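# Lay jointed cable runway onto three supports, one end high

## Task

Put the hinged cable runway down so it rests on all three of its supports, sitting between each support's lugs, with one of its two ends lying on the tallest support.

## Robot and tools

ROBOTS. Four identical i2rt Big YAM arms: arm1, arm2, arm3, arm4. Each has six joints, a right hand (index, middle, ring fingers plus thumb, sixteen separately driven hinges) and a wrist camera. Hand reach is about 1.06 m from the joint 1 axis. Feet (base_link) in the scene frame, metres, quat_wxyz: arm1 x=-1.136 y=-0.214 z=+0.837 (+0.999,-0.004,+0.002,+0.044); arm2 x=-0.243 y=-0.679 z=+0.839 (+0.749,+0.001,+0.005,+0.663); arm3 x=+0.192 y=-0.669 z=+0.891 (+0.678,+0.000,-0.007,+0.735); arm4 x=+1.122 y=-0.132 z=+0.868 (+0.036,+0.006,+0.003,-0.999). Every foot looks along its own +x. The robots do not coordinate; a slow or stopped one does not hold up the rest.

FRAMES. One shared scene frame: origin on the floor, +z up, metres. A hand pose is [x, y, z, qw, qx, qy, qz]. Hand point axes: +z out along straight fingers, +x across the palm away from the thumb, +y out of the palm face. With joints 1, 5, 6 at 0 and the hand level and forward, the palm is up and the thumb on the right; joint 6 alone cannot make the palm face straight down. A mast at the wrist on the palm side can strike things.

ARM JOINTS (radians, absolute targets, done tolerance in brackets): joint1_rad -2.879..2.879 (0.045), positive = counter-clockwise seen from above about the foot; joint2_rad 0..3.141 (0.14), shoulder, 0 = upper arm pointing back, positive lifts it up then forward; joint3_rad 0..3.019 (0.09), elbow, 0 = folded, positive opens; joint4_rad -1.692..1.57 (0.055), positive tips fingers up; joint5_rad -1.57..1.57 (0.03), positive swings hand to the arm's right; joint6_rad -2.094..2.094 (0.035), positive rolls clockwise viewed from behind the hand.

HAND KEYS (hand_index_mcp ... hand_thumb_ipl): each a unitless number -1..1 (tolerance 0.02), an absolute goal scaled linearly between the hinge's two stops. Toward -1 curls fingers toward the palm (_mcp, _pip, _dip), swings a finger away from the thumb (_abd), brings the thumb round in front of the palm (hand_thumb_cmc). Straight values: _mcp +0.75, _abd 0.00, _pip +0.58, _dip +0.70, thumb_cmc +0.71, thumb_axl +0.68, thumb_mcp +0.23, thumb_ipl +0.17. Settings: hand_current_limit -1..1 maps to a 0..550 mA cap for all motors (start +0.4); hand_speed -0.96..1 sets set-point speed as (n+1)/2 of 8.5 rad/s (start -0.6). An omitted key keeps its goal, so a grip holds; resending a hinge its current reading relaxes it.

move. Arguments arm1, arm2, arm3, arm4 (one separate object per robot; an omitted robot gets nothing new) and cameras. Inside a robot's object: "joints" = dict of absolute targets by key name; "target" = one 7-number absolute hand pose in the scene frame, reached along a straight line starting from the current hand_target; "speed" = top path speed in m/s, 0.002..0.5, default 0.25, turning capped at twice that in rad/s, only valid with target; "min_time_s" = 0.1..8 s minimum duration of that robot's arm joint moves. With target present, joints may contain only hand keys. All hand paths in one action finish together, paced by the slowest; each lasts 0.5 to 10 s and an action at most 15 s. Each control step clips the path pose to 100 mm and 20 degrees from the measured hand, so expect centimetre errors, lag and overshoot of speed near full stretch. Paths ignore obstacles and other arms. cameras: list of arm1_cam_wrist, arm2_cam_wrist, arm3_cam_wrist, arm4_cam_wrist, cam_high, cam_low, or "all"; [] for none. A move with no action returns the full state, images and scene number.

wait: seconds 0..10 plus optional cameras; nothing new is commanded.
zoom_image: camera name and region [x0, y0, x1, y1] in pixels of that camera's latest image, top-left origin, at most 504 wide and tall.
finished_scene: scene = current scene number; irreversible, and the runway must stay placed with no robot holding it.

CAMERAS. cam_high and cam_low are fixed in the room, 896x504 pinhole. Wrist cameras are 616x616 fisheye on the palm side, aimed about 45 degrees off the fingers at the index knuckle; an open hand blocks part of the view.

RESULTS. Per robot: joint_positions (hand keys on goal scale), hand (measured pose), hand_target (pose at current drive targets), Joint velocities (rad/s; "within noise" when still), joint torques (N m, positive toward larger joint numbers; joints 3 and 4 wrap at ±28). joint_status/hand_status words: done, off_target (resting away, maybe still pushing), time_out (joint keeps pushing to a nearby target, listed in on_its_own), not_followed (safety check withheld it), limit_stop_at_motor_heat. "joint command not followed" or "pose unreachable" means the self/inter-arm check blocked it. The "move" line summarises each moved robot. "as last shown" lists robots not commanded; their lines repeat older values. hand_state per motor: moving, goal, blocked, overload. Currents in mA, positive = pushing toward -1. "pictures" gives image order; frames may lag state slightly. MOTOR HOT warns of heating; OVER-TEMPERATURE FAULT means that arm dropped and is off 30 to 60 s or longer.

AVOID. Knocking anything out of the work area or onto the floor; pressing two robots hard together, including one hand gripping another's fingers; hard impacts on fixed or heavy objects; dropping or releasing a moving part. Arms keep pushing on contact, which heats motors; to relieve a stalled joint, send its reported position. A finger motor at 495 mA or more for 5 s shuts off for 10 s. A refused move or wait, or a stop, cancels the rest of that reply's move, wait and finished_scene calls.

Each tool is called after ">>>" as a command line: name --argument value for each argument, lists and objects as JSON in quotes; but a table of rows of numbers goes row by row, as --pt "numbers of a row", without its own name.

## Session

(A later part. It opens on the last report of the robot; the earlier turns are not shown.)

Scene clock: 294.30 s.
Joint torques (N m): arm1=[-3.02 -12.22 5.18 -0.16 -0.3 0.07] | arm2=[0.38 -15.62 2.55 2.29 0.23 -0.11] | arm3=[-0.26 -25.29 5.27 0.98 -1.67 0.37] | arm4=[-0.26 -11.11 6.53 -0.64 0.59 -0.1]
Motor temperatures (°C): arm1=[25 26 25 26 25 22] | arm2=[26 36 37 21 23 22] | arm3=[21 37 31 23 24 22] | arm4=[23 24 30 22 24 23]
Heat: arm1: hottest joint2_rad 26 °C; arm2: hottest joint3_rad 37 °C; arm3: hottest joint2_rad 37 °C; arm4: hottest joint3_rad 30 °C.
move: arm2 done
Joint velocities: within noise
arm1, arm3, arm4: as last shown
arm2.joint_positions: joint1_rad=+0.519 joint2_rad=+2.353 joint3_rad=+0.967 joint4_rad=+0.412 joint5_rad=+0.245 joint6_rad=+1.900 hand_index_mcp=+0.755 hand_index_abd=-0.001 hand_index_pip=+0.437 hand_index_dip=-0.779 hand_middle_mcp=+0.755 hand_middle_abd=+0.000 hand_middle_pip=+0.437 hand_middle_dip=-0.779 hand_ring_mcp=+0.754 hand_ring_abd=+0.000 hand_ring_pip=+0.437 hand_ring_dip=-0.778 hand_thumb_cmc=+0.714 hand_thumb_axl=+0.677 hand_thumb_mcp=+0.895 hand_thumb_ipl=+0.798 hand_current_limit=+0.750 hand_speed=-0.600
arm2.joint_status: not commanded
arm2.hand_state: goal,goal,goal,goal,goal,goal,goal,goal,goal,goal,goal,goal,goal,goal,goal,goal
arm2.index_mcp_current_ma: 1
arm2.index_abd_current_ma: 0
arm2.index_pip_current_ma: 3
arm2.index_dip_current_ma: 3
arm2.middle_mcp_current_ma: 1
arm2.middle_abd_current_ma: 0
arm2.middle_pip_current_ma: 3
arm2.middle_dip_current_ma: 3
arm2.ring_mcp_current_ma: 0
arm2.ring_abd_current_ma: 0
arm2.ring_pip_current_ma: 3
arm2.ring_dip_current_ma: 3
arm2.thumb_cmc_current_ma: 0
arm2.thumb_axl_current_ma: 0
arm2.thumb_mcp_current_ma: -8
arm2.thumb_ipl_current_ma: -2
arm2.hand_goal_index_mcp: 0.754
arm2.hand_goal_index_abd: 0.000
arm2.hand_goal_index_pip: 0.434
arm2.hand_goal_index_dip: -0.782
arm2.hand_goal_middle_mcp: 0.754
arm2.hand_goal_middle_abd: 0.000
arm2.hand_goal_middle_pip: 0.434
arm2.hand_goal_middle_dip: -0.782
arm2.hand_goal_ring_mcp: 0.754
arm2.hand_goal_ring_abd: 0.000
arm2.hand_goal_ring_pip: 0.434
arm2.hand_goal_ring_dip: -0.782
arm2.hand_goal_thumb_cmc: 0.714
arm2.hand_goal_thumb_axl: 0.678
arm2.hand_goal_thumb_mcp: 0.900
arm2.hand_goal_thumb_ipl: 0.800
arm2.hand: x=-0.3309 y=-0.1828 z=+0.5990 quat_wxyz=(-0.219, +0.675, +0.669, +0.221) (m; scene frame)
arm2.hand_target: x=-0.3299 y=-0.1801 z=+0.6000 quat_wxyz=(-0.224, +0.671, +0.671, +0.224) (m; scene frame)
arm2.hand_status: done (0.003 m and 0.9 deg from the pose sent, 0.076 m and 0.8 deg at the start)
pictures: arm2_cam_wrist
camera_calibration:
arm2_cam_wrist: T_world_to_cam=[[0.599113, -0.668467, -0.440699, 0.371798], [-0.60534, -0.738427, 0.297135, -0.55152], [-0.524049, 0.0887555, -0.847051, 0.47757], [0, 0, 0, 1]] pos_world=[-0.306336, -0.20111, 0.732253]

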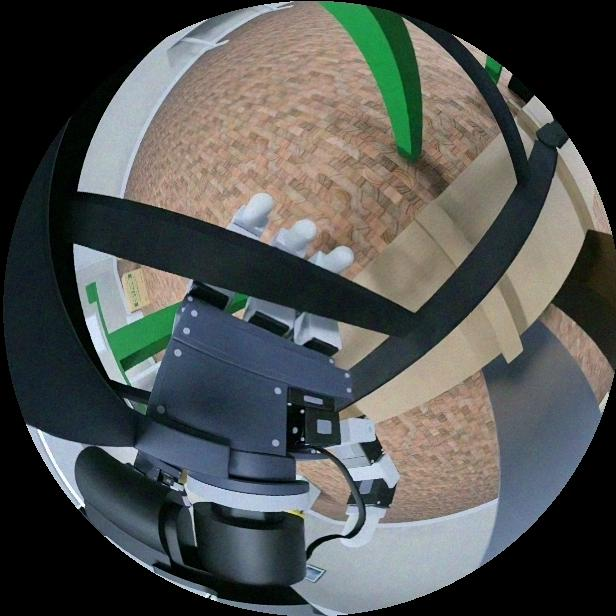

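>>> move --arm2 '{"target":[-0.327,-0.205,0.566,-0.2706,0.6533,0.6533,0.2706],"speed":0.09}' --cameras '["arm2_cam_wrist","cam_high"]'

Scene clock: 298.03 s.
Joint torques (N m): arm1=[-3.02 -12.16 5.16 -0.16 -0.3 0.07] | arm2=[1.32 -14.21 0.96 2.63 0.52 -0.14] | arm3=[-0.26 -25.29 5.29 0.96 -1.66 0.37] | arm4=[-0.26 -10.87 6.43 -0.73 0.59 -0.11]
Motor temperatures (°C): arm1=[25 26 25 26 25 22] | arm2=[26 36 36 21 23 22] | arm3=[21 37 30 23 24 22] | arm4=[23 24 30 22 24 23]
Heat: arm1: hottest joint2_rad 26 °C; arm2: hottest joint2_rad 36 °C; arm3: hottest joint2_rad 37 °C; arm4: hottest joint3_rad 30 °C.
move: arm2 done
Joint velocities: within noise
arm1, arm3, arm4: as last shown
arm2.joint_positions: joint1_rad=+0.544 joint2_rad=+2.488 joint3_rad=+0.904 joint4_rad=+0.747 joint5_rad=+0.303 joint6_rad=+1.891 hand_index_mcp=+0.755 hand_index_abd=+0.000 hand_index_pip=+0.437 hand_index_dip=-0.779 hand_middle_mcp=+0.755 hand_middle_abd=+0.000 hand_middle_pip=+0.437 hand_middle_dip=-0.779 hand_ring_mcp=+0.754 hand_ring_abd=+0.000 hand_ring_pip=+0.437 hand_ring_dip=-0.778 hand_thumb_cmc=+0.714 hand_thumb_axl=+0.677 hand_thumb_mcp=+0.895 hand_thumb_ipl=+0.798 hand_current_limit=+0.750 hand_speed=-0.600
arm2.joint_status: not commanded
arm2.hand_state: goal,goal,goal,goal,goal,goal,goal,goal,goal,goal,goal,goal,goal,goal,goal,goal
arm2.index_mcp_current_ma: 1
arm2.index_abd_current_ma: 0
arm2.index_pip_current_ma: 3
arm2.index_dip_current_ma: 3
arm2.middle_mcp_current_ma: 1
arm2.middle_abd_current_ma: 0
arm2.middle_pip_current_ma: 3
arm2.middle_dip_current_ma: 3
arm2.ring_mcp_current_ma: 0
arm2.ring_abd_current_ma: 0
arm2.ring_pip_current_ma: 3
arm2.ring_dip_current_ma: 3
arm2.thumb_cmc_current_ma: 0
arm2.thumb_axl_current_ma: 0
arm2.thumb_mcp_current_ma: -8
arm2.thumb_ipl_current_ma: -2
arm2.hand_goal_index_mcp: 0.754
arm2.hand_goal_index_abd: 0.000
arm2.hand_goal_index_pip: 0.434
arm2.hand_goal_index_dip: -0.782
arm2.hand_goal_middle_mcp: 0.754
arm2.hand_goal_middle_abd: 0.000
arm2.hand_goal_middle_pip: 0.434
arm2.hand_goal_middle_dip: -0.782
arm2.hand_goal_ring_mcp: 0.754
arm2.hand_goal_ring_abd: 0.000
arm2.hand_goal_ring_pip: 0.434
arm2.hand_goal_ring_dip: -0.782
arm2.hand_goal_thumb_cmc: 0.714
arm2.hand_goal_thumb_axl: 0.678
arm2.hand_goal_thumb_mcp: 0.900
arm2.hand_goal_thumb_ipl: 0.800
arm2.hand: x=-0.3255 y=-0.2033 z=+0.5677 quat_wxyz=(-0.269, +0.660, +0.648, +0.267) (m; scene frame)
arm2.hand_target: x=-0.3270 y=-0.2049 z=+0.5661 quat_wxyz=(-0.271, +0.653, +0.653, +0.271) (m; scene frame)
arm2.hand_status: done (0.003 m and 1.1 deg from the pose sent, 0.040 m and 8.8 deg at the start)
pictures: arm2_cam_wrist, cam_high
camera_calibration:
arm2_cam_wrist: T_world_to_cam=[[0.59219, -0.600938, -0.536828, 0.407109], [-0.607874, -0.770486, 0.191939, -0.501732], [-0.528962, 0.212659, -0.821569, 0.464758], [0, 0, 0, 1]] pos_world=[-0.300236, -0.240765, 0.69668]

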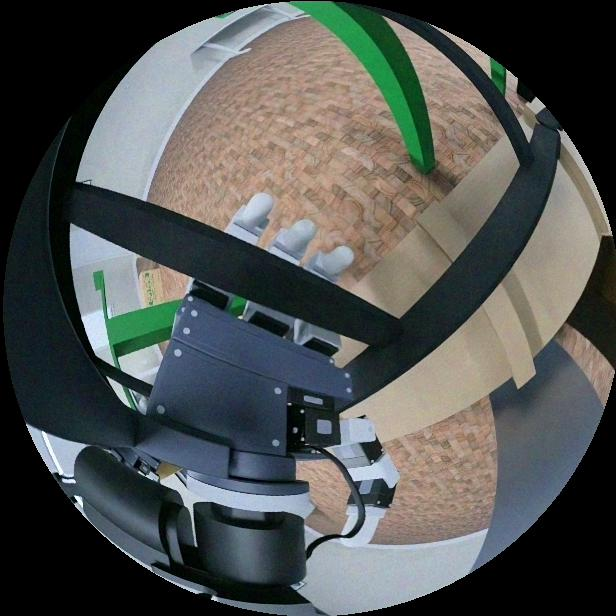

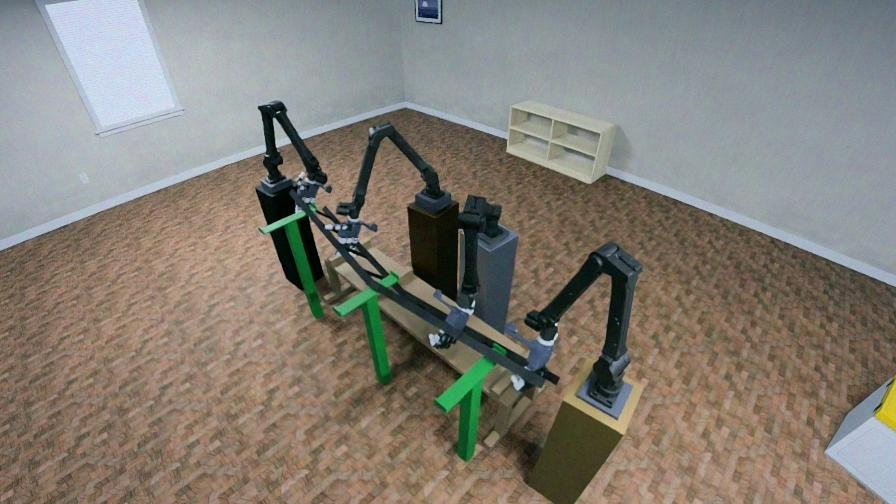

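>>> zoom_image --camera "cam_high" --region '[280, 170, 580, 400]'

Scaled by 1.680 from the camera's 896x504 image, which has a finer 1280x720 frame.

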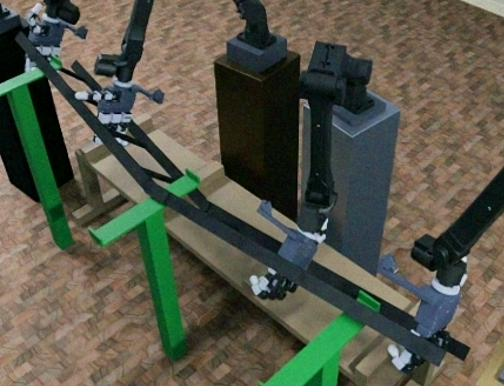

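>>> move --arm2 '{"target":[-0.318,-0.222,0.586,-0.2706,0.6533,0.6533,0.2706],"speed":0.06}' --cameras '["arm2_cam_wrist"]'

Scene clock: 299.97 s.
Joint torques (N m): arm1=[-3.02 -12.22 5.16 -0.16 -0.3 0.07] | arm2=[1.08 -15.33 0.31 2.55 0.47 -0.12] | arm3=[-0.32 -25.35 5.29 0.96 -1.66 0.37] | arm4=[0.15 -11.22 6.48 -0.68 0.58 -0.09]
Motor temperatures (°C): arm1=[25 26 25 26 25 22] | arm2=[26 35 36 21 23 22] | arm3=[21 37 30 23 24 22] | arm4=[23 24 30 22 24 23]
Heat: arm1: hottest joint2_rad 26 °C; arm2: hottest joint3_rad 36 °C; arm3: hottest joint2_rad 37 °C; arm4: hottest joint3_rad 30 °C.
move: arm2 off_target
Joint velocities: within noise
arm1, arm3, arm4: as last shown
arm2.joint_positions: joint1_rad=+0.544 joint2_rad=+2.454 joint3_rad=+0.826 joint4_rad=+0.773 joint5_rad=+0.303 joint6_rad=+1.889 hand_index_mcp=+0.755 hand_index_abd=+0.000 hand_index_pip=+0.437 hand_index_dip=-0.779 hand_middle_mcp=+0.755 hand_middle_abd=+0.000 hand_middle_pip=+0.437 hand_middle_dip=-0.779 hand_ring_mcp=+0.754 hand_ring_abd=+0.000 hand_ring_pip=+0.437 hand_ring_dip=-0.778 hand_thumb_cmc=+0.714 hand_thumb_axl=+0.677 hand_thumb_mcp=+0.895 hand_thumb_ipl=+0.798 hand_current_limit=+0.750 hand_speed=-0.600
arm2.joint_status: not commanded
arm2.hand_state: goal,goal,goal,goal,goal,goal,goal,goal,goal,goal,goal,goal,goal,goal,goal,goal
arm2.index_mcp_current_ma: 1
arm2.index_abd_current_ma: 0
arm2.index_pip_current_ma: 3
arm2.index_dip_current_ma: 3
arm2.middle_mcp_current_ma: 1
arm2.middle_abd_current_ma: 0
arm2.middle_pip_current_ma: 3
arm2.middle_dip_current_ma: 3
arm2.ring_mcp_current_ma: 0
arm2.ring_abd_current_ma: 0
arm2.ring_pip_current_ma: 3
arm2.ring_dip_current_ma: 3
arm2.thumb_cmc_current_ma: 0
arm2.thumb_axl_current_ma: 0
arm2.thumb_mcp_current_ma: -8
arm2.thumb_ipl_current_ma: -2
arm2.hand_goal_index_mcp: 0.754
arm2.hand_goal_index_abd: 0.000
arm2.hand_goal_index_pip: 0.434
arm2.hand_goal_index_dip: -0.782
arm2.hand_goal_middle_mcp: 0.754
arm2.hand_goal_middle_abd: 0.000
arm2.hand_goal_middle_pip: 0.434
arm2.hand_goal_middle_dip: -0.782
arm2.hand_goal_ring_mcp: 0.754
arm2.hand_goal_ring_abd: 0.000
arm2.hand_goal_ring_pip: 0.434
arm2.hand_goal_ring_dip: -0.782
arm2.hand_goal_thumb_cmc: 0.714
arm2.hand_goal_thumb_axl: 0.678
arm2.hand_goal_thumb_mcp: 0.900
arm2.hand_goal_thumb_ipl: 0.800
arm2.hand: x=-0.3144 y=-0.2276 z=+0.5777 quat_wxyz=(-0.260, +0.661, +0.652, +0.264) (m; scene frame)
arm2.hand_target: x=-0.3179 y=-0.2221 z=+0.5858 quat_wxyz=(-0.270, +0.654, +0.653, +0.271) (m; scene frame)
arm2.hand_status: off_target (0.011 m and 1.6 deg from the pose sent, 0.027 m and 1.1 deg at the start)
pictures: arm2_cam_wrist
camera_calibration:
arm2_cam_wrist: T_world_to_cam=[[0.59799, -0.609177, -0.520876, 0.381956], [-0.608466, -0.768043, 0.199697, -0.519727], [-0.521706, 0.197519, -0.829945, 0.48782], [0, 0, 0, 1]] pos_world=[-0.290143, -0.262848, 0.707603]

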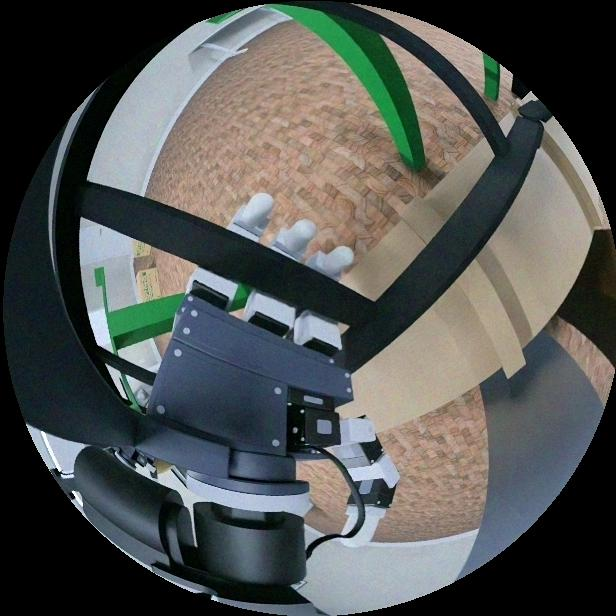

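>>> move --arm2 '{"target":[-0.320,-0.228,0.604,-0.2706,0.6533,0.6533,0.2706],"speed":0.06}'

Scene clock: 301.10 s.
Joint torques (N m): arm1=[-3.02 -12.22 5.18 -0.16 -0.3 0.07] | arm2=[1.32 -15.27 0.57 1.73 0.53 -0.05] | arm3=[-0.21 -25.35 5.29 0.96 -1.66 0.37] | arm4=[-0.09 -11.11 6.52 -0.65 0.56 -0.11]
Motor temperatures (°C): arm1=[25 26 25 26 25 22] | arm2=[26 35 35 21 23 22] | arm3=[21 37 30 23 24 22] | arm4=[23 24 30 22 24 23]
Heat: arm1: hottest joint2_rad 26 °C; arm2: hottest joint2_rad 35 °C; arm3: hottest joint2_rad 37 °C; arm4: hottest joint3_rad 30 °C.
move: arm2 done
Joint velocities: within noise
arm1, arm3, arm4: as last shown
arm2.joint_positions: joint1_rad=+0.553 joint2_rad=+2.399 joint3_rad=+0.787 joint4_rad=+0.773 joint5_rad=+0.309 joint6_rad=+1.889 hand_index_mcp=+0.755 hand_index_abd=+0.000 hand_index_pip=+0.437 hand_index_dip=-0.779 hand_middle_mcp=+0.755 hand_middle_abd=+0.000 hand_middle_pip=+0.437 hand_middle_dip=-0.779 hand_ring_mcp=+0.754 hand_ring_abd=+0.000 hand_ring_pip=+0.437 hand_ring_dip=-0.778 hand_thumb_cmc=+0.714 hand_thumb_axl=+0.677 hand_thumb_mcp=+0.895 hand_thumb_ipl=+0.798 hand_current_limit=+0.750 hand_speed=-0.600
arm2.joint_status: not commanded
arm2.hand_state: goal,goal,goal,goal,goal,goal,goal,goal,goal,goal,goal,goal,goal,goal,goal,goal
arm2.index_mcp_current_ma: 1
arm2.index_abd_current_ma: 0
arm2.index_pip_current_ma: 3
arm2.index_dip_current_ma: 3
arm2.middle_mcp_current_ma: 1
arm2.middle_abd_current_ma: 0
arm2.middle_pip_current_ma: 3
arm2.middle_dip_current_ma: 3
arm2.ring_mcp_current_ma: 0
arm2.ring_abd_current_ma: 0
arm2.ring_pip_current_ma: 3
arm2.ring_dip_current_ma: 3
arm2.thumb_cmc_current_ma: 0
arm2.thumb_axl_current_ma: 0
arm2.thumb_mcp_current_ma: -8
arm2.thumb_ipl_current_ma: -2
arm2.hand_goal_index_mcp: 0.754
arm2.hand_goal_index_abd: 0.000
arm2.hand_goal_index_pip: 0.434
arm2.hand_goal_index_dip: -0.782
arm2.hand_goal_middle_mcp: 0.754
arm2.hand_goal_middle_abd: 0.000
arm2.hand_goal_middle_pip: 0.434
arm2.hand_goal_middle_dip: -0.782
arm2.hand_goal_ring_mcp: 0.754
arm2.hand_goal_ring_abd: 0.000
arm2.hand_goal_ring_pip: 0.434
arm2.hand_goal_ring_dip: -0.782
arm2.hand_goal_thumb_cmc: 0.714
arm2.hand_goal_thumb_axl: 0.678
arm2.hand_goal_thumb_mcp: 0.900
arm2.hand_goal_thumb_ipl: 0.800
arm2.hand: x=-0.3168 y=-0.2294 z=+0.5982 quat_wxyz=(-0.268, +0.657, +0.651, +0.268) (m; scene frame)
arm2.hand_target: x=-0.3200 y=-0.2280 z=+0.6039 quat_wxyz=(-0.271, +0.653, +0.653, +0.271) (m; scene frame)
arm2.hand_status: done (0.007 m and 0.7 deg from the pose sent, 0.027 m and 1.6 deg at the start)
pictures: none

>>> move --arm2 '{"target":[-0.320,-0.238,0.619,-0.2706,0.6533,0.6533,0.2706],"speed":0.05}' --cameras '["arm2_cam_wrist"]'

Scene clock: 302.30 s.
Joint torques (N m): arm1=[-3.02 -12.22 5.16 -0.17 -0.3 0.07] | arm2=[1.44 -14.97 0.55 1.39 0.54 0.03] | arm3=[-0.26 -25.23 5.29 0.96 -1.66 0.37] | arm4=[0.38 -10.75 6.45 -0.69 0.58 -0.09]
Motor temperatures (°C): arm1=[25 26 25 26 25 22] | arm2=[26 35 35 21 23 22] | arm3=[21 37 30 23 24 22] | arm4=[23 24 30 22 24 23]
Heat: arm1: hottest joint2_rad 26 °C; arm2: hottest joint2_rad 35 °C; arm3: hottest joint2_rad 37 °C; arm4: hottest joint3_rad 30 °C.
move: arm2 done
Joint velocities: within noise
arm1.joint_positions: joint1_rad=-0.237 joint2_rad=+1.771 joint3_rad=+0.555 joint4_rad=-0.499 joint5_rad=-0.405 joint6_rad=-0.187 hand_index_mcp=+0.837 hand_index_abd=-0.039 hand_index_pip=+0.558 hand_index_dip=-0.635 hand_middle_mcp=+0.759 hand_middle_abd=-0.003 hand_middle_pip=+0.441 hand_middle_dip=-0.775 hand_ring_mcp=+0.756 hand_ring_abd=+0.001 hand_ring_pip=+0.437 hand_ring_dip=-0.778 hand_thumb_cmc=+0.714 hand_thumb_axl=+0.677 hand_thumb_mcp=+0.894 hand_thumb_ipl=+0.798 hand_current_limit=+0.750 hand_speed=-0.600
arm1.joint_status: not commanded
arm1.hand_state: blocked,blocked,blocked,blocked,goal,goal,goal,goal,goal,goal,goal,goal,goal,goal,goal,goal
arm1.index_mcp_current_ma: 200
arm1.index_abd_current_ma: -44
arm1.index_pip_current_ma: 342
arm1.index_dip_current_ma: 449
arm1.middle_mcp_current_ma: 2
arm1.middle_abd_current_ma: -1
arm1.middle_pip_current_ma: 4
arm1.middle_dip_current_ma: 4
arm1.ring_mcp_current_ma: 0
arm1.ring_abd_current_ma: 0
arm1.ring_pip_current_ma: 1
arm1.ring_dip_current_ma: 1
arm1.thumb_cmc_current_ma: 0
arm1.thumb_axl_current_ma: 0
arm1.thumb_mcp_current_ma: -4
arm1.thumb_ipl_current_ma: -1
arm1.hand_goal_index_mcp: 0.754
arm1.hand_goal_index_abd: 0.000
arm1.hand_goal_index_pip: 0.434
arm1.hand_goal_index_dip: -0.782
arm1.hand_goal_middle_mcp: 0.754
arm1.hand_goal_middle_abd: 0.000
arm1.hand_goal_middle_pip: 0.434
arm1.hand_goal_middle_dip: -0.782
arm1.hand_goal_ring_mcp: 0.754
arm1.hand_goal_ring_abd: 0.000
arm1.hand_goal_ring_pip: 0.434
arm1.hand_goal_ring_dip: -0.782
arm1.hand_goal_thumb_cmc: 0.714
arm1.hand_goal_thumb_axl: 0.678
arm1.hand_goal_thumb_mcp: 0.900
arm1.hand_goal_thumb_ipl: 0.800
arm1.hand: x=-0.7818 y=-0.2058 z=+0.7197 quat_wxyz=(-0.172, +0.689, +0.694, +0.119) (m; scene frame)
arm1.hand_target: x=-0.7549 y=-0.2172 z=+0.7417 quat_wxyz=(-0.141, +0.693, +0.693, +0.141) (m; scene frame)
arm1.hand_status: not commanded
arm2.joint_positions: joint1_rad=+0.564 joint2_rad=+2.352 joint3_rad=+0.743 joint4_rad=+0.773 joint5_rad=+0.317 joint6_rad=+1.889 hand_index_mcp=+0.755 hand_index_abd=+0.000 hand_index_pip=+0.437 hand_index_dip=-0.779 hand_middle_mcp=+0.755 hand_middle_abd=+0.000 hand_middle_pip=+0.437 hand_middle_dip=-0.779 hand_ring_mcp=+0.754 hand_ring_abd=+0.000 hand_ring_pip=+0.437 hand_ring_dip=-0.778 hand_thumb_cmc=+0.714 hand_thumb_axl=+0.677 hand_thumb_mcp=+0.895 hand_thumb_ipl=+0.798 hand_current_limit=+0.750 hand_speed=-0.600
arm2.joint_status: not commanded
arm2.hand_state: goal,goal,goal,goal,goal,goal,goal,goal,goal,goal,goal,goal,goal,goal,goal,goal
arm2.index_mcp_current_ma: 1
arm2.index_abd_current_ma: 0
arm2.index_pip_current_ma: 3
arm2.index_dip_current_ma: 3
arm2.middle_mcp_current_ma: 1
arm2.middle_abd_current_ma: 0
arm2.middle_pip_current_ma: 3
arm2.middle_dip_current_ma: 3
arm2.ring_mcp_current_ma: 0
arm2.ring_abd_current_ma: 0
arm2.ring_pip_current_ma: 3
arm2.ring_dip_current_ma: 3
arm2.thumb_cmc_current_ma: 0
arm2.thumb_axl_current_ma: 0
arm2.thumb_mcp_current_ma: -8
arm2.thumb_ipl_current_ma: -2
arm2.hand_goal_index_mcp: 0.754
arm2.hand_goal_index_abd: 0.000
arm2.hand_goal_index_pip: 0.434
arm2.hand_goal_index_dip: -0.782
arm2.hand_goal_middle_mcp: 0.754
arm2.hand_goal_middle_abd: 0.000
arm2.hand_goal_middle_pip: 0.434
arm2.hand_goal_middle_dip: -0.782
arm2.hand_goal_ring_mcp: 0.754
arm2.hand_goal_ring_abd: 0.000
arm2.hand_goal_ring_pip: 0.434
arm2.hand_goal_ring_dip: -0.782
arm2.hand_goal_thumb_cmc: 0.714
arm2.hand_goal_thumb_axl: 0.678
arm2.hand_goal_thumb_mcp: 0.900
arm2.hand_goal_thumb_ipl: 0.800
arm2.hand: x=-0.3170 y=-0.2377 z=+0.6143 quat_wxyz=(-0.269, +0.654, +0.653, +0.271) (m; scene frame)
arm2.hand_target: x=-0.3199 y=-0.2381 z=+0.6189 quat_wxyz=(-0.271, +0.653, +0.653, +0.271) (m; scene frame)
arm2.hand_status: done (0.006 m and 0.2 deg from the pose sent, 0.023 m and 0.7 deg at the start)
arm3: as last shown
arm4.joint_positions: joint1_rad=+0.328 joint2_rad=+1.715 joint3_rad=+0.698 joint4_rad=-0.763 joint5_rad=+0.380 joint6_rad=+0.456 hand_index_mcp=+0.754 hand_index_abd=-0.005 hand_index_pip=+0.437 hand_index_dip=-0.779 hand_middle_mcp=+0.755 hand_middle_abd=-0.006 hand_middle_pip=+0.437 hand_middle_dip=-0.778 hand_ring_mcp=+0.804 hand_ring_abd=+0.050 hand_ring_pip=+0.481 hand_ring_dip=-0.740 hand_thumb_cmc=+0.714 hand_thumb_axl=+0.678 hand_thumb_mcp=+0.899 hand_thumb_ipl=+0.799 hand_current_limit=+0.750 hand_speed=-0.600
arm4.joint_status: not commanded
arm4.hand_state: goal,goal,goal,goal,goal,goal,goal,goal,blocked,blocked,blocked,blocked,goal,goal,goal,goal
arm4.index_mcp_current_ma: 1
arm4.index_abd_current_ma: -15
arm4.index_pip_current_ma: 9
arm4.index_dip_current_ma: 12
arm4.middle_mcp_current_ma: 2
arm4.middle_abd_current_ma: -19
arm4.middle_pip_current_ma: 11
arm4.middle_dip_current_ma: 14
arm4.ring_mcp_current_ma: 230
arm4.ring_abd_current_ma: 189
arm4.ring_pip_current_ma: 202
arm4.ring_dip_current_ma: 181
arm4.thumb_cmc_current_ma: 0
arm4.thumb_axl_current_ma: -2
arm4.thumb_mcp_current_ma: -6
arm4.thumb_ipl_current_ma: -5
arm4.hand_goal_index_mcp: 0.754
arm4.hand_goal_index_abd: 0.000
arm4.hand_goal_index_pip: 0.434
arm4.hand_goal_index_dip: -0.782
arm4.hand_goal_middle_mcp: 0.754
arm4.hand_goal_middle_abd: 0.000
arm4.hand_goal_middle_pip: 0.434
arm4.hand_goal_middle_dip: -0.782
arm4.hand_goal_ring_mcp: 0.754
arm4.hand_goal_ring_abd: 0.000
arm4.hand_goal_ring_pip: 0.434
arm4.hand_goal_ring_dip: -0.782
arm4.hand_goal_thumb_cmc: 0.714
arm4.hand_goal_thumb_axl: 0.678
arm4.hand_goal_thumb_mcp: 0.900
arm4.hand_goal_thumb_ipl: 0.800
arm4.hand: x=+0.7400 y=-0.1650 z=+0.8116 quat_wxyz=(-0.167, +0.686, -0.695, -0.138) (m; scene frame)
arm4.hand_target: x=+0.7224 y=-0.1753 z=+0.8270 quat_wxyz=(-0.146, +0.692, -0.692, -0.147) (m; scene frame)
arm4.hand_status: not commanded
pictures: arm2_cam_wrist
camera_calibration:
arm2_cam_wrist: T_world_to_cam=[[0.605266, -0.59066, -0.533642, 0.411041], [-0.600148, -0.779013, 0.18155, -0.525211], [-0.522948, 0.210378, -0.825994, 0.519102], [0, 0, 0, 1]] pos_world=[-0.29253, -0.275568, 0.743475]

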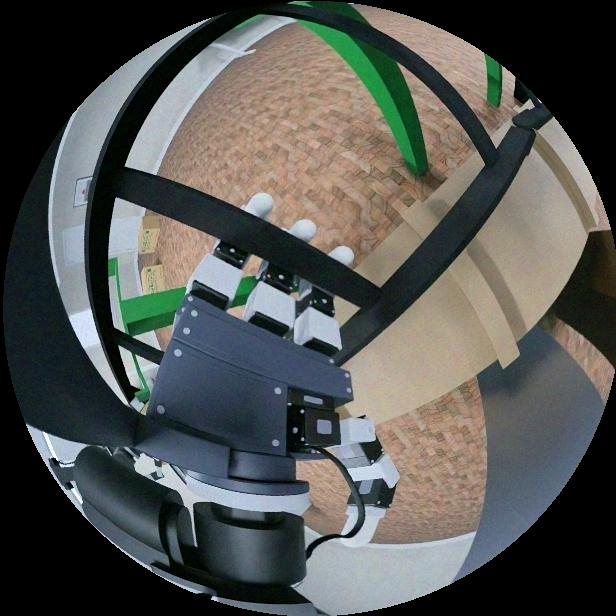

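>>> move --arm2 '{"target":[-0.320,-0.243,0.637,-0.2706,0.6533,0.6533,0.2706],"speed":0.05}'

Scene clock: 303.40 s.
Joint torques (N m): arm1=[-3.02 -12.22 5.16 -0.14 -0.3 0.07] | arm2=[1.73 -16.5 -0.17 1.36 0.66 0.07] | arm3=[-0.26 -25.23 5.27 0.96 -1.67 0.37] | arm4=[-0.09 -11.05 6.48 -0.75 0.6 -0.11]
Motor temperatures (°C): arm1=[25 26 25 26 25 22] | arm2=[26 35 35 21 23 22] | arm3=[21 37 30 23 24 22] | arm4=[23 24 30 22 24 23]
Heat: arm1: hottest joint2_rad 26 °C; arm2: hottest joint2_rad 35 °C; arm3: hottest joint2_rad 37 °C; arm4: hottest joint3_rad 30 °C.
move: arm2 off_target
Joint velocities: within noise
arm1, arm4: as last shown
arm2.joint_positions: joint1_rad=+0.566 joint2_rad=+2.314 joint3_rad=+0.719 joint4_rad=+0.748 joint5_rad=+0.319 joint6_rad=+1.890 hand_index_mcp=+0.780 hand_index_abd=+0.008 hand_index_pip=+0.466 hand_index_dip=-0.747 hand_middle_mcp=+0.761 hand_middle_abd=+0.001 hand_middle_pip=+0.442 hand_middle_dip=-0.775 hand_ring_mcp=+0.754 hand_ring_abd=+0.000 hand_ring_pip=+0.437 hand_ring_dip=-0.778 hand_thumb_cmc=+0.714 hand_thumb_axl=+0.677 hand_thumb_mcp=+0.895 hand_thumb_ipl=+0.798 hand_current_limit=+0.750 hand_speed=-0.600
arm2.joint_status: not commanded
arm2.hand_state: blocked,goal,blocked,blocked,goal,goal,goal,goal,goal,goal,goal,goal,goal,goal,goal,goal
arm2.index_mcp_current_ma: 54
arm2.index_abd_current_ma: 9
arm2.index_pip_current_ma: 68
arm2.index_dip_current_ma: 77
arm2.middle_mcp_current_ma: 9
arm2.middle_abd_current_ma: 0
arm2.middle_pip_current_ma: 11
arm2.middle_dip_current_ma: 9
arm2.ring_mcp_current_ma: 0
arm2.ring_abd_current_ma: 0
arm2.ring_pip_current_ma: 3
arm2.ring_dip_current_ma: 3
arm2.thumb_cmc_current_ma: 0
arm2.thumb_axl_current_ma: 0
arm2.thumb_mcp_current_ma: -8
arm2.thumb_ipl_current_ma: -2
arm2.hand_goal_index_mcp: 0.754
arm2.hand_goal_index_abd: 0.000
arm2.hand_goal_index_pip: 0.434
arm2.hand_goal_index_dip: -0.782
arm2.hand_goal_middle_mcp: 0.754
arm2.hand_goal_middle_abd: 0.000
arm2.hand_goal_middle_pip: 0.434
arm2.hand_goal_middle_dip: -0.782
arm2.hand_goal_ring_mcp: 0.754
arm2.hand_goal_ring_abd: 0.000
arm2.hand_goal_ring_pip: 0.434
arm2.hand_goal_ring_dip: -0.782
arm2.hand_goal_thumb_cmc: 0.714
arm2.hand_goal_thumb_axl: 0.678
arm2.hand_goal_thumb_mcp: 0.900
arm2.hand_goal_thumb_ipl: 0.800
arm2.hand: x=-0.3150 y=-0.2427 z=+0.6248 quat_wxyz=(-0.264, +0.655, +0.655, +0.269) (m; scene frame)
arm2.hand_target: x=-0.3199 y=-0.2430 z=+0.6365 quat_wxyz=(-0.271, +0.653, +0.653, +0.271) (m; scene frame)
arm2.hand_status: off_target (0.013 m and 0.8 deg from the pose sent, 0.023 m and 0.2 deg at the start)
arm3.joint_positions: joint1_rad=-0.535 joint2_rad=+2.174 joint3_rad=+0.985 joint4_rad=+0.046 joint5_rad=-0.221 joint6_rad=-1.983 hand_index_mcp=+0.756 hand_index_abd=-0.001 hand_index_pip=+0.437 hand_index_dip=-0.778 hand_middle_mcp=+0.772 hand_middle_abd=-0.001 hand_middle_pip=+0.458 hand_middle_dip=-0.755 hand_ring_mcp=+0.885 hand_ring_abd=-0.005 hand_ring_pip=+0.587 hand_ring_dip=-0.617 hand_thumb_cmc=+0.714 hand_thumb_axl=+0.677 hand_thumb_mcp=+0.221 hand_thumb_ipl=+0.168 hand_current_limit=+0.750 hand_speed=-0.600
arm3.joint_status: not commanded
arm3.hand_state: goal,goal,goal,goal,goal,goal,blocked,blocked,blocked,goal,blocked,blocked,goal,goal,goal,goal
arm3.index_mcp_current_ma: 0
arm3.index_abd_current_ma: 0
arm3.index_pip_current_ma: 0
arm3.index_dip_current_ma: 1
arm3.middle_mcp_current_ma: 10
arm3.middle_abd_current_ma: 0
arm3.middle_pip_current_ma: 14
arm3.middle_dip_current_ma: 18
arm3.ring_mcp_current_ma: 336
arm3.ring_abd_current_ma: -1
arm3.ring_pip_current_ma: 398
arm3.ring_dip_current_ma: 463
arm3.thumb_cmc_current_ma: 0
arm3.thumb_axl_current_ma: 0
arm3.thumb_mcp_current_ma: -1
arm3.thumb_ipl_current_ma: 0
arm3.hand_goal_index_mcp: 0.754
arm3.hand_goal_index_abd: 0.000
arm3.hand_goal_index_pip: 0.434
arm3.hand_goal_index_dip: -0.782
arm3.hand_goal_middle_mcp: 0.754
arm3.hand_goal_middle_abd: 0.000
arm3.hand_goal_middle_pip: 0.434
arm3.hand_goal_middle_dip: -0.782
arm3.hand_goal_ring_mcp: 0.754
arm3.hand_goal_ring_abd: 0.000
arm3.hand_goal_ring_pip: 0.434
arm3.hand_goal_ring_dip: -0.782
arm3.hand_goal_thumb_cmc: 0.714
arm3.hand_goal_thumb_axl: 0.678
arm3.hand_goal_thumb_mcp: 0.226
arm3.hand_goal_thumb_ipl: 0.168
arm3.hand: x=+0.3095 y=-0.1503 z=+0.7369 quat_wxyz=(+0.168, -0.689, +0.683, +0.174) (m; scene frame)
arm3.hand_target: x=+0.3160 y=-0.1245 z=+0.7861 quat_wxyz=(+0.200, -0.679, +0.677, +0.201) (m; scene frame)
arm3.hand_status: not commanded
pictures: none

>>> move --arm2 '{"target":[-0.322,-0.243,0.655,-0.2932,0.6435,0.6435,0.2932],"speed":0.05}'

Scene clock: 304.80 s.
Joint torques (N m): arm1=[-2.55 -12.22 5.16 -0.16 -0.45 0.11] | arm2=[2.43 -17.85 -1.32 3.66 1.5 -0.02] | arm3=[-0.32 -24.12 5.41 0.98 -1.41 0.35] | arm4=[-0.15 -10.99 6.58 -0.7 0.59 -0.09]
Motor temperatures (°C): arm1=[25 26 25 26 25 22] | arm2=[26 35 35 21 23 22] | arm3=[21 37 30 23 24 22] | arm4=[23 24 30 22 24 23]
Heat: arm1: hottest joint2_rad 26 °C; arm2: hottest joint2_rad 35 °C; arm3: hottest joint2_rad 37 °C; arm4: hottest joint3_rad 30 °C.
move: arm2 off_target
Joint velocities: within noise
arm1, arm3, arm4: as last shown
arm1.joint_positions: joint1_rad=-0.243 joint2_rad=+1.771 joint3_rad=+0.555 joint4_rad=-0.499 joint5_rad=-0.401 joint6_rad=-0.192 hand_index_mcp=+0.837 hand_index_abd=-0.039 hand_index_pip=+0.558 hand_index_dip=-0.635 hand_middle_mcp=+0.757 hand_middle_abd=-0.003 hand_middle_pip=+0.440 hand_middle_dip=-0.776 hand_ring_mcp=+0.756 hand_ring_abd=+0.001 hand_ring_pip=+0.437 hand_ring_dip=-0.778 hand_thumb_cmc=+0.714 hand_thumb_axl=+0.677 hand_thumb_mcp=+0.894 hand_thumb_ipl=+0.798 hand_current_limit=+0.750 hand_speed=-0.600
arm1.middle_mcp_current_ma: 1
arm1.middle_pip_current_ma: 3
arm1.middle_dip_current_ma: 3
arm1.hand: x=-0.7817 y=-0.2080 z=+0.7197 quat_wxyz=(-0.170, +0.690, +0.694, +0.118) (m; scene frame)
arm1.hand_target: x=-0.7549 y=-0.2171 z=+0.7417 quat_wxyz=(-0.141, +0.693, +0.693, +0.140) (m; scene frame)
arm2.joint_positions: joint1_rad=+0.574 joint2_rad=+2.311 joint3_rad=+0.695 joint4_rad=+0.776 joint5_rad=+0.333 joint6_rad=+1.890 hand_index_mcp=+0.793 hand_index_abd=+0.017 hand_index_pip=+0.481 hand_index_dip=-0.730 hand_middle_mcp=+0.777 hand_middle_abd=+0.007 hand_middle_pip=+0.464 hand_middle_dip=-0.753 hand_ring_mcp=+0.769 hand_ring_abd=+0.003 hand_ring_pip=+0.441 hand_ring_dip=-0.777 hand_thumb_cmc=+0.714 hand_thumb_axl=+0.677 hand_thumb_mcp=+0.895 hand_thumb_ipl=+0.798 hand_current_limit=+0.750 hand_speed=-0.600
arm2.joint_status: not commanded
arm2.hand_state: blocked,goal,blocked,blocked,blocked,goal,blocked,blocked,goal,goal,goal,goal,goal,goal,goal,goal
arm2.index_mcp_current_ma: 95
arm2.index_abd_current_ma: 23
arm2.index_pip_current_ma: 113
arm2.index_dip_current_ma: 131
arm2.middle_mcp_current_ma: 46
arm2.middle_abd_current_ma: 8
arm2.middle_pip_current_ma: 60
arm2.middle_dip_current_ma: 59
arm2.ring_mcp_current_ma: 27
arm2.ring_abd_current_ma: 2
arm2.ring_pip_current_ma: 9
arm2.ring_dip_current_ma: 5
arm2.thumb_cmc_current_ma: 0
arm2.thumb_axl_current_ma: 0
arm2.thumb_mcp_current_ma: -8
arm2.thumb_ipl_current_ma: -2
arm2.hand_goal_index_mcp: 0.754
arm2.hand_goal_index_abd: 0.000
arm2.hand_goal_index_pip: 0.434
arm2.hand_goal_index_dip: -0.782
arm2.hand_goal_middle_mcp: 0.754
arm2.hand_goal_middle_abd: 0.000
arm2.hand_goal_middle_pip: 0.434
arm2.hand_goal_middle_dip: -0.782
arm2.hand_goal_ring_mcp: 0.754
arm2.hand_goal_ring_abd: 0.000
arm2.hand_goal_ring_pip: 0.434
arm2.hand_goal_ring_dip: -0.782
arm2.hand_goal_thumb_cmc: 0.714
arm2.hand_goal_thumb_axl: 0.678
arm2.hand_goal_thumb_mcp: 0.900
arm2.hand_goal_thumb_ipl: 0.800
arm2.hand: x=-0.3132 y=-0.2500 z=+0.6281 quat_wxyz=(-0.265, +0.653, +0.654, +0.275) (m; scene frame)
arm2.hand_target: x=-0.3216 y=-0.2430 z=+0.6535 quat_wxyz=(-0.293, +0.644, +0.643, +0.293) (m; scene frame)
arm2.hand_status: off_target (0.029 m and 4.1 deg from the pose sent, 0.031 m and 4.7 deg at the start)
arm3.joint_positions: joint1_rad=-0.535 joint2_rad=+2.162 joint3_rad=+0.985 joint4_rad=+0.046 joint5_rad=-0.227 joint6_rad=-1.981 hand_index_mcp=+0.756 hand_index_abd=-0.001 hand_index_pip=+0.437 hand_index_dip=-0.778 hand_middle_mcp=+0.770 hand_middle_abd=-0.001 hand_middle_pip=+0.457 hand_middle_dip=-0.756 hand_ring_mcp=+0.882 hand_ring_abd=-0.011 hand_ring_pip=+0.578 hand_ring_dip=-0.634 hand_thumb_cmc=+0.714 hand_thumb_axl=+0.677 hand_thumb_mcp=+0.221 hand_thumb_ipl=+0.168 hand_current_limit=+0.750 hand_speed=-0.600
arm3.middle_mcp_current_ma: 8
arm3.middle_dip_current_ma: 17
arm3.ring_mcp_current_ma: 326
arm3.ring_abd_current_ma: -3
arm3.ring_pip_current_ma: 359
arm3.ring_dip_current_ma: 379
arm3.hand: x=+0.3101 y=-0.1470 z=+0.7437 quat_wxyz=(+0.172, -0.688, +0.682, +0.178) (m; scene frame)
arm4.joint_positions: joint1_rad=+0.328 joint2_rad=+1.715 joint3_rad=+0.698 joint4_rad=-0.763 joint5_rad=+0.380 joint6_rad=+0.455 hand_index_mcp=+0.754 hand_index_abd=-0.005 hand_index_pip=+0.437 hand_index_dip=-0.779 hand_middle_mcp=+0.755 hand_middle_abd=-0.006 hand_middle_pip=+0.437 hand_middle_dip=-0.778 hand_ring_mcp=+0.804 hand_ring_abd=+0.036 hand_ring_pip=+0.478 hand_ring_dip=-0.751 hand_thumb_cmc=+0.714 hand_thumb_axl=+0.678 hand_thumb_mcp=+0.899 hand_thumb_ipl=+0.799 hand_current_limit=+0.750 hand_speed=-0.600
arm4.ring_abd_current_ma: 133
arm4.ring_pip_current_ma: 188
arm4.ring_dip_current_ma: 130
arm4.hand: x=+0.7400 y=-0.1650 z=+0.8116 quat_wxyz=(-0.168, +0.686, -0.695, -0.138) (m; scene frame)
pictures: none

>>> move --arm2 '{"target":[-0.322,-0.248,0.675,-0.270,0.6535,0.6535,0.270],"speed":0.05}'

Scene clock: 307.17 s.
Joint torques (N m): arm1=[-2.14 -12.22 5.16 -0.17 -0.84 0.13] | arm2=[2.08 -20.89 -1.25 2 1.31 0.08] | arm3=[-0.26 -22.18 5.61 1.03 -1.26 0.32] | arm4=[0.03 -10.87 6.48 -0.65 0.59 -0.02]
Motor temperatures (°C): arm1=[25 26 25 26 25 22] | arm2=[26 35 34 21 23 22] | arm3=[21 37 30 23 24 22] | arm4=[23 24 30 22 24 23]
Heat: arm1: hottest joint2_rad 26 °C; arm2: hottest joint2_rad 35 °C; arm3: hottest joint2_rad 37 °C; arm4: hottest joint3_rad 30 °C.
move: arm2 off_target
Joint velocities: within noise
arm1, arm3, arm4: as last shown
arm1.joint_positions: joint1_rad=-0.249 joint2_rad=+1.771 joint3_rad=+0.555 joint4_rad=-0.499 joint5_rad=-0.392 joint6_rad=-0.194 hand_index_mcp=+0.830 hand_index_abd=-0.028 hand_index_pip=+0.556 hand_index_dip=-0.643 hand_middle_mcp=+0.755 hand_middle_abd=-0.002 hand_middle_pip=+0.437 hand_middle_dip=-0.778 hand_ring_mcp=+0.756 hand_ring_abd=+0.001 hand_ring_pip=+0.437 hand_ring_dip=-0.778 hand_thumb_cmc=+0.714 hand_thumb_axl=+0.677 hand_thumb_mcp=+0.894 hand_thumb_ipl=+0.798 hand_current_limit=+0.750 hand_speed=-0.600
arm1.index_mcp_current_ma: 172
arm1.index_abd_current_ma: -26
arm1.index_pip_current_ma: 330
arm1.index_dip_current_ma: 414
arm1.middle_mcp_current_ma: 0
arm1.middle_abd_current_ma: 0
arm1.middle_pip_current_ma: 1
arm1.middle_dip_current_ma: 1
arm1.hand: x=-0.7820 y=-0.2114 z=+0.7192 quat_wxyz=(-0.167, +0.691, +0.694, +0.115) (m; scene frame)
arm1.hand_target: x=-0.7549 y=-0.2172 z=+0.7417 quat_wxyz=(-0.141, +0.693, +0.693, +0.141) (m; scene frame)
arm2.joint_positions: joint1_rad=+0.572 joint2_rad=+2.247 joint3_rad=+0.688 joint4_rad=+0.651 joint5_rad=+0.310 joint6_rad=+1.900 hand_index_mcp=+0.810 hand_index_abd=+0.018 hand_index_pip=+0.515 hand_index_dip=-0.682 hand_middle_mcp=+0.790 hand_middle_abd=+0.012 hand_middle_pip=+0.485 hand_middle_dip=-0.729 hand_ring_mcp=+0.776 hand_ring_abd=+0.004 hand_ring_pip=+0.445 hand_ring_dip=-0.773 hand_thumb_cmc=+0.714 hand_thumb_axl=+0.677 hand_thumb_mcp=+0.895 hand_thumb_ipl=+0.798 hand_current_limit=+0.750 hand_speed=-0.600
arm2.joint_status: not commanded
arm2.hand_state: blocked,goal,blocked,blocked,blocked,goal,blocked,blocked,blocked,goal,goal,goal,goal,goal,goal,goal
arm2.index_mcp_current_ma: 156
arm2.index_abd_current_ma: 26
arm2.index_pip_current_ma: 238
arm2.index_dip_current_ma: 323
arm2.middle_mcp_current_ma: 87
arm2.middle_abd_current_ma: 15
arm2.middle_pip_current_ma: 126
arm2.middle_dip_current_ma: 135
arm2.ring_mcp_current_ma: 44
arm2.ring_abd_current_ma: 3
arm2.ring_pip_current_ma: 16
arm2.ring_dip_current_ma: 12
arm2.thumb_cmc_current_ma: 0
arm2.thumb_axl_current_ma: 0
arm2.thumb_mcp_current_ma: -8
arm2.thumb_ipl_current_ma: -2
arm2.hand_goal_index_mcp: 0.754
arm2.hand_goal_index_abd: 0.000
arm2.hand_goal_index_pip: 0.434
arm2.hand_goal_index_dip: -0.782
arm2.hand_goal_middle_mcp: 0.754
arm2.hand_goal_middle_abd: 0.000
arm2.hand_goal_middle_pip: 0.434
arm2.hand_goal_middle_dip: -0.782
arm2.hand_goal_ring_mcp: 0.754
arm2.hand_goal_ring_abd: 0.000
arm2.hand_goal_ring_pip: 0.434
arm2.hand_goal_ring_dip: -0.782
arm2.hand_goal_thumb_cmc: 0.714
arm2.hand_goal_thumb_axl: 0.678
arm2.hand_goal_thumb_mcp: 0.900
arm2.hand_goal_thumb_ipl: 0.800
arm2.hand: x=-0.3128 y=-0.2570 z=+0.6370 quat_wxyz=(-0.241, +0.659, +0.666, +0.254) (m; scene frame)
arm2.hand_target: x=-0.3213 y=-0.2480 z=+0.6715 quat_wxyz=(-0.270, +0.654, +0.653, +0.270) (m; scene frame)
arm2.hand_status: off_target (0.040 m and 4.1 deg from the pose sent, 0.048 m and 0.8 deg at the start)
arm3.joint_positions: joint1_rad=-0.535 joint2_rad=+2.141 joint3_rad=+0.985 joint4_rad=+0.046 joint5_rad=-0.230 joint6_rad=-1.978 hand_index_mcp=+0.756 hand_index_abd=-0.001 hand_index_pip=+0.437 hand_index_dip=-0.778 hand_middle_mcp=+0.765 hand_middle_abd=-0.001 hand_middle_pip=+0.454 hand_middle_dip=-0.758 hand_ring_mcp=+0.860 hand_ring_abd=-0.011 hand_ring_pip=+0.552 hand_ring_dip=-0.667 hand_thumb_cmc=+0.714 hand_thumb_axl=+0.677 hand_thumb_mcp=+0.221 hand_thumb_ipl=+0.168 hand_current_limit=+0.750 hand_speed=-0.600
arm3.middle_mcp_current_ma: 4
arm3.middle_pip_current_ma: 11
arm3.middle_dip_current_ma: 15
arm3.ring_mcp_current_ma: 233
arm3.ring_pip_current_ma: 250
arm3.ring_dip_current_ma: 244
arm3.hand: x=+0.3121 y=-0.1415 z=+0.7548 quat_wxyz=(+0.181, -0.687, +0.680, +0.184) (m; scene frame)
arm4.joint_positions: joint1_rad=+0.328 joint2_rad=+1.714 joint3_rad=+0.698 joint4_rad=-0.765 joint5_rad=+0.380 joint6_rad=+0.447 hand_index_mcp=+0.754 hand_index_abd=-0.005 hand_index_pip=+0.437 hand_index_dip=-0.779 hand_middle_mcp=+0.755 hand_middle_abd=-0.006 hand_middle_pip=+0.437 hand_middle_dip=-0.778 hand_ring_mcp=+0.786 hand_ring_abd=+0.003 hand_ring_pip=+0.461 hand_ring_dip=-0.764 hand_thumb_cmc=+0.714 hand_thumb_axl=+0.678 hand_thumb_mcp=+0.899 hand_thumb_ipl=+0.799 hand_current_limit=+0.750 hand_speed=-0.600
arm4.hand_state: goal,goal,goal,goal,goal,goal,goal,goal,blocked,goal,blocked,goal,goal,goal,goal,goal
arm4.ring_mcp_current_ma: 146
arm4.ring_abd_current_ma: 9
arm4.ring_pip_current_ma: 113
arm4.ring_dip_current_ma: 75
arm4.hand: x=+0.7402 y=-0.1655 z=+0.8115 quat_wxyz=(-0.169, +0.688, -0.692, -0.137) (m; scene frame)
arm4.hand_target: x=+0.7225 y=-0.1753 z=+0.8270 quat_wxyz=(-0.146, +0.692, -0.692, -0.147) (m; scene frame)
pictures: none

>>> move --arm2 '{"target":[-0.322,-0.251,0.680,-0.2988,0.6409,0.6409,0.2988],"speed":0.05}' --arm3 '{"target":[0.317,-0.132,0.795,-0.2534,0.6601,-0.6601,-0.2534],"speed":0.05}' --cameras '["arm2_cam_wrist","arm3_cam_wrist"]'

Scene clock: 309.57 s.
Joint torques (N m): arm1=[-1.73 -12.16 5.16 -0.16 -1.12 0.14] | arm2=[2.96 -18.96 -2.02 4.98 2.55 -0.13] | arm3=[-0.97 -20.54 3.81 2.78 -1.68 0.42] | arm4=[0.03 -10.81 6.49 -0.59 0.58 0]
Motor temperatures (°C): arm1=[25 26 25 26 25 22] | arm2=[26 34 34 21 24 22] | arm3=[21 37 30 23 24 22] | arm4=[23 24 30 22 24 23]
Heat: arm1: hottest joint2_rad 26 °C; arm2: hottest joint2_rad 34 °C; arm3: hottest joint2_rad 37 °C; arm4: hottest joint3_rad 30 °C.
move: arm2 off_target; arm3 off_target
Joint velocities: within noise
arm1, arm4: as last shown
arm1.joint_positions: joint1_rad=-0.254 joint2_rad=+1.771 joint3_rad=+0.555 joint4_rad=-0.499 joint5_rad=-0.385 joint6_rad=-0.195 hand_index_mcp=+0.829 hand_index_abd=-0.019 hand_index_pip=+0.549 hand_index_dip=-0.658 hand_middle_mcp=+0.755 hand_middle_abd=-0.002 hand_middle_pip=+0.437 hand_middle_dip=-0.778 hand_ring_mcp=+0.756 hand_ring_abd=+0.001 hand_ring_pip=+0.437 hand_ring_dip=-0.778 hand_thumb_cmc=+0.714 hand_thumb_axl=+0.677 hand_thumb_mcp=+0.894 hand_thumb_ipl=+0.798 hand_current_limit=+0.750 hand_speed=-0.600
arm1.hand_state: blocked,goal,blocked,blocked,goal,goal,goal,goal,goal,goal,goal,goal,goal,goal,goal,goal
arm1.index_mcp_current_ma: 169
arm1.index_abd_current_ma: -14
arm1.index_pip_current_ma: 301
arm1.index_dip_current_ma: 344
arm1.hand: x=-0.7822 y=-0.2144 z=+0.7188 quat_wxyz=(-0.165, +0.693, +0.693, +0.113) (m; scene frame)
arm1.hand_target: x=-0.7549 y=-0.2171 z=+0.7417 quat_wxyz=(-0.141, +0.693, +0.693, +0.140) (m; scene frame)
arm2.joint_positions: joint1_rad=+0.580 joint2_rad=+2.257 joint3_rad=+0.655 joint4_rad=+0.729 joint5_rad=+0.324 joint6_rad=+1.911 hand_index_mcp=+0.813 hand_index_abd=+0.028 hand_index_pip=+0.515 hand_index_dip=-0.681 hand_middle_mcp=+0.802 hand_middle_abd=+0.020 hand_middle_pip=+0.498 hand_middle_dip=-0.715 hand_ring_mcp=+0.800 hand_ring_abd=+0.010 hand_ring_pip=+0.475 hand_ring_dip=-0.744 hand_thumb_cmc=+0.714 hand_thumb_axl=+0.677 hand_thumb_mcp=+0.895 hand_thumb_ipl=+0.798 hand_current_limit=+0.750 hand_speed=-0.600
arm2.joint_status: not commanded
arm2.hand_state: blocked,blocked,blocked,blocked,blocked,goal,blocked,blocked,blocked,goal,blocked,blocked,goal,goal,goal,goal
arm2.index_mcp_current_ma: 170
arm2.index_abd_current_ma: 47
arm2.index_pip_current_ma: 240
arm2.index_dip_current_ma: 326
arm2.middle_mcp_current_ma: 127
arm2.middle_abd_current_ma: 29
arm2.middle_pip_current_ma: 173
arm2.middle_dip_current_ma: 185
arm2.ring_mcp_current_ma: 118
arm2.ring_abd_current_ma: 11
arm2.ring_pip_current_ma: 95
arm2.ring_dip_current_ma: 85
arm2.thumb_cmc_current_ma: 0
arm2.thumb_axl_current_ma: 0
arm2.thumb_mcp_current_ma: -8
arm2.thumb_ipl_current_ma: -2
arm2.hand_goal_index_mcp: 0.754
arm2.hand_goal_index_abd: 0.000
arm2.hand_goal_index_pip: 0.434
arm2.hand_goal_index_dip: -0.782
arm2.hand_goal_middle_mcp: 0.754
arm2.hand_goal_middle_abd: 0.000
arm2.hand_goal_middle_pip: 0.434
arm2.hand_goal_middle_dip: -0.782
arm2.hand_goal_ring_mcp: 0.754
arm2.hand_goal_ring_abd: 0.000
arm2.hand_goal_ring_pip: 0.434
arm2.hand_goal_ring_dip: -0.782
arm2.hand_goal_thumb_cmc: 0.714
arm2.hand_goal_thumb_axl: 0.678
arm2.hand_goal_thumb_mcp: 0.900
arm2.hand_goal_thumb_ipl: 0.800
arm2.hand: x=-0.3113 y=-0.2642 z=+0.6386 quat_wxyz=(-0.257, +0.659, +0.657, +0.263) (m; scene frame)
arm2.hand_target: x=-0.3213 y=-0.2516 z=+0.6766 quat_wxyz=(-0.298, +0.643, +0.640, +0.297) (m; scene frame)
arm2.hand_status: off_target (0.045 m and 6.9 deg from the pose sent, 0.044 m and 9.1 deg at the start)
arm3.joint_positions: joint1_rad=-0.553 joint2_rad=+2.134 joint3_rad=+0.907 joint4_rad=+0.256 joint5_rad=-0.294 joint6_rad=-1.966 hand_index_mcp=+0.756 hand_index_abd=-0.001 hand_index_pip=+0.437 hand_index_dip=-0.778 hand_middle_mcp=+0.781 hand_middle_abd=-0.005 hand_middle_pip=+0.463 hand_middle_dip=-0.753 hand_ring_mcp=+0.839 hand_ring_abd=-0.011 hand_ring_pip=+0.511 hand_ring_dip=-0.720 hand_thumb_cmc=+0.714 hand_thumb_axl=+0.677 hand_thumb_mcp=+0.221 hand_thumb_ipl=+0.168 hand_current_limit=+0.750 hand_speed=-0.600
arm3.joint_status: not commanded
arm3.hand_state: goal,goal,goal,goal,blocked,goal,blocked,blocked,blocked,goal,blocked,blocked,goal,goal,goal,goal
arm3.index_mcp_current_ma: 0
arm3.index_abd_current_ma: 0
arm3.index_pip_current_ma: 0
arm3.index_dip_current_ma: 1
arm3.middle_mcp_current_ma: 21
arm3.middle_abd_current_ma: -1
arm3.middle_pip_current_ma: 21
arm3.middle_dip_current_ma: 21
arm3.ring_mcp_current_ma: 155
arm3.ring_abd_current_ma: -3
arm3.ring_pip_current_ma: 118
arm3.ring_dip_current_ma: 80
arm3.thumb_cmc_current_ma: 0
arm3.thumb_axl_current_ma: 0
arm3.thumb_mcp_current_ma: -1
arm3.thumb_ipl_current_ma: 0
arm3.hand_goal_index_mcp: 0.754
arm3.hand_goal_index_abd: 0.000
arm3.hand_goal_index_pip: 0.434
arm3.hand_goal_index_dip: -0.782
arm3.hand_goal_middle_mcp: 0.754
arm3.hand_goal_middle_abd: 0.000
arm3.hand_goal_middle_pip: 0.434
arm3.hand_goal_middle_dip: -0.782
arm3.hand_goal_ring_mcp: 0.754
arm3.hand_goal_ring_abd: 0.000
arm3.hand_goal_ring_pip: 0.434
arm3.hand_goal_ring_dip: -0.782
arm3.hand_goal_thumb_cmc: 0.714
arm3.hand_goal_thumb_axl: 0.678
arm3.hand_goal_thumb_mcp: 0.226
arm3.hand_goal_thumb_ipl: 0.168
arm3.hand: x=+0.3113 y=-0.1426 z=+0.7683 quat_wxyz=(+0.233, -0.674, +0.661, +0.232) (m; scene frame)
arm3.hand_target: x=+0.3168 y=-0.1322 z=+0.7945 quat_wxyz=(+0.253, -0.661, +0.660, +0.253) (m; scene frame)
arm3.hand_status: off_target (0.029 m and 3.7 deg from the pose sent, 0.042 m and 12.1 deg at the start)
arm4.joint_positions: joint1_rad=+0.328 joint2_rad=+1.712 joint3_rad=+0.698 joint4_rad=-0.765 joint5_rad=+0.380 joint6_rad=+0.446 hand_index_mcp=+0.754 hand_index_abd=-0.005 hand_index_pip=+0.437 hand_index_dip=-0.779 hand_middle_mcp=+0.755 hand_middle_abd=-0.006 hand_middle_pip=+0.437 hand_middle_dip=-0.778 hand_ring_mcp=+0.782 hand_ring_abd=+0.001 hand_ring_pip=+0.456 hand_ring_dip=-0.770 hand_thumb_cmc=+0.714 hand_thumb_axl=+0.678 hand_thumb_mcp=+0.899 hand_thumb_ipl=+0.799 hand_current_limit=+0.750 hand_speed=-0.600
arm4.ring_mcp_current_ma: 126
arm4.ring_abd_current_ma: 4
arm4.ring_pip_current_ma: 89
arm4.ring_dip_current_ma: 49
arm4.hand: x=+0.7397 y=-0.1657 z=+0.8123 quat_wxyz=(-0.168, +0.689, -0.692, -0.137) (m; scene frame)
pictures: arm2_cam_wrist, arm3_cam_wrist
camera_calibration:
arm2_cam_wrist: T_world_to_cam=[[0.605853, -0.608881, -0.512061, 0.386467], [-0.604084, -0.77091, 0.201942, -0.55901], [-0.517711, 0.186981, -0.834873, 0.548745], [0, 0, 0, 1]] pos_world=[-0.28774, -0.298239, 0.768914]
arm3_cam_wrist: T_world_to_cam=[[-0.624655, 0.612235, 0.484742, -0.0557352], [0.551495, -0.0936127, 0.828909, -0.865608], [0.552865, 0.785115, -0.279168, 0.283259], [0, 0, 0, 1]] pos_world=[0.285959, -0.2693, 0.823604]

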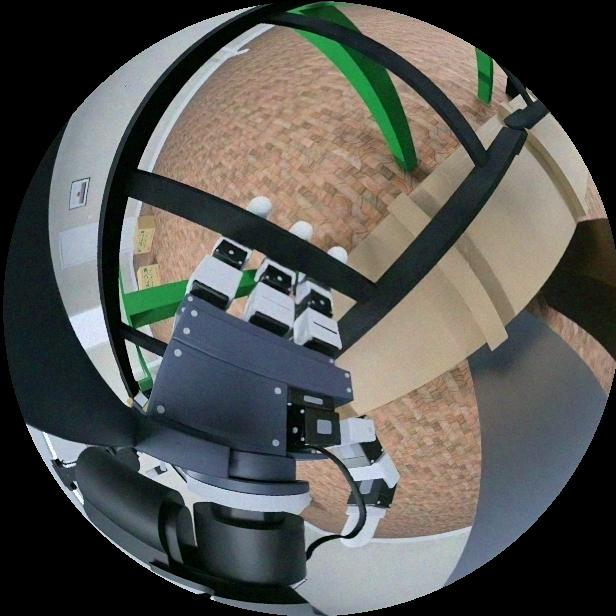

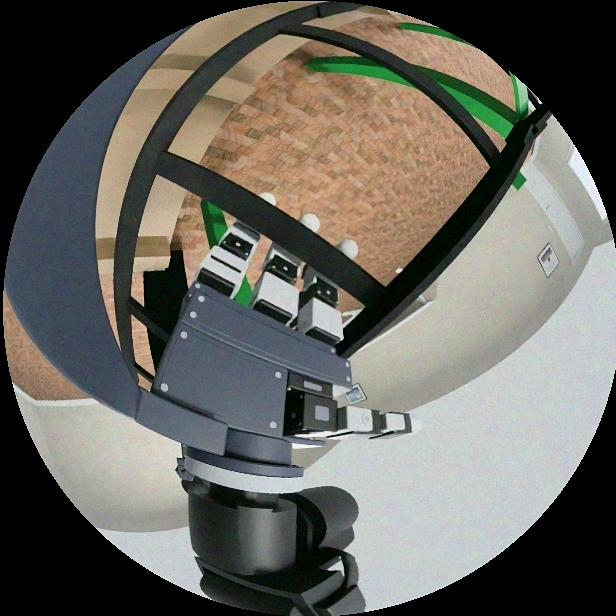

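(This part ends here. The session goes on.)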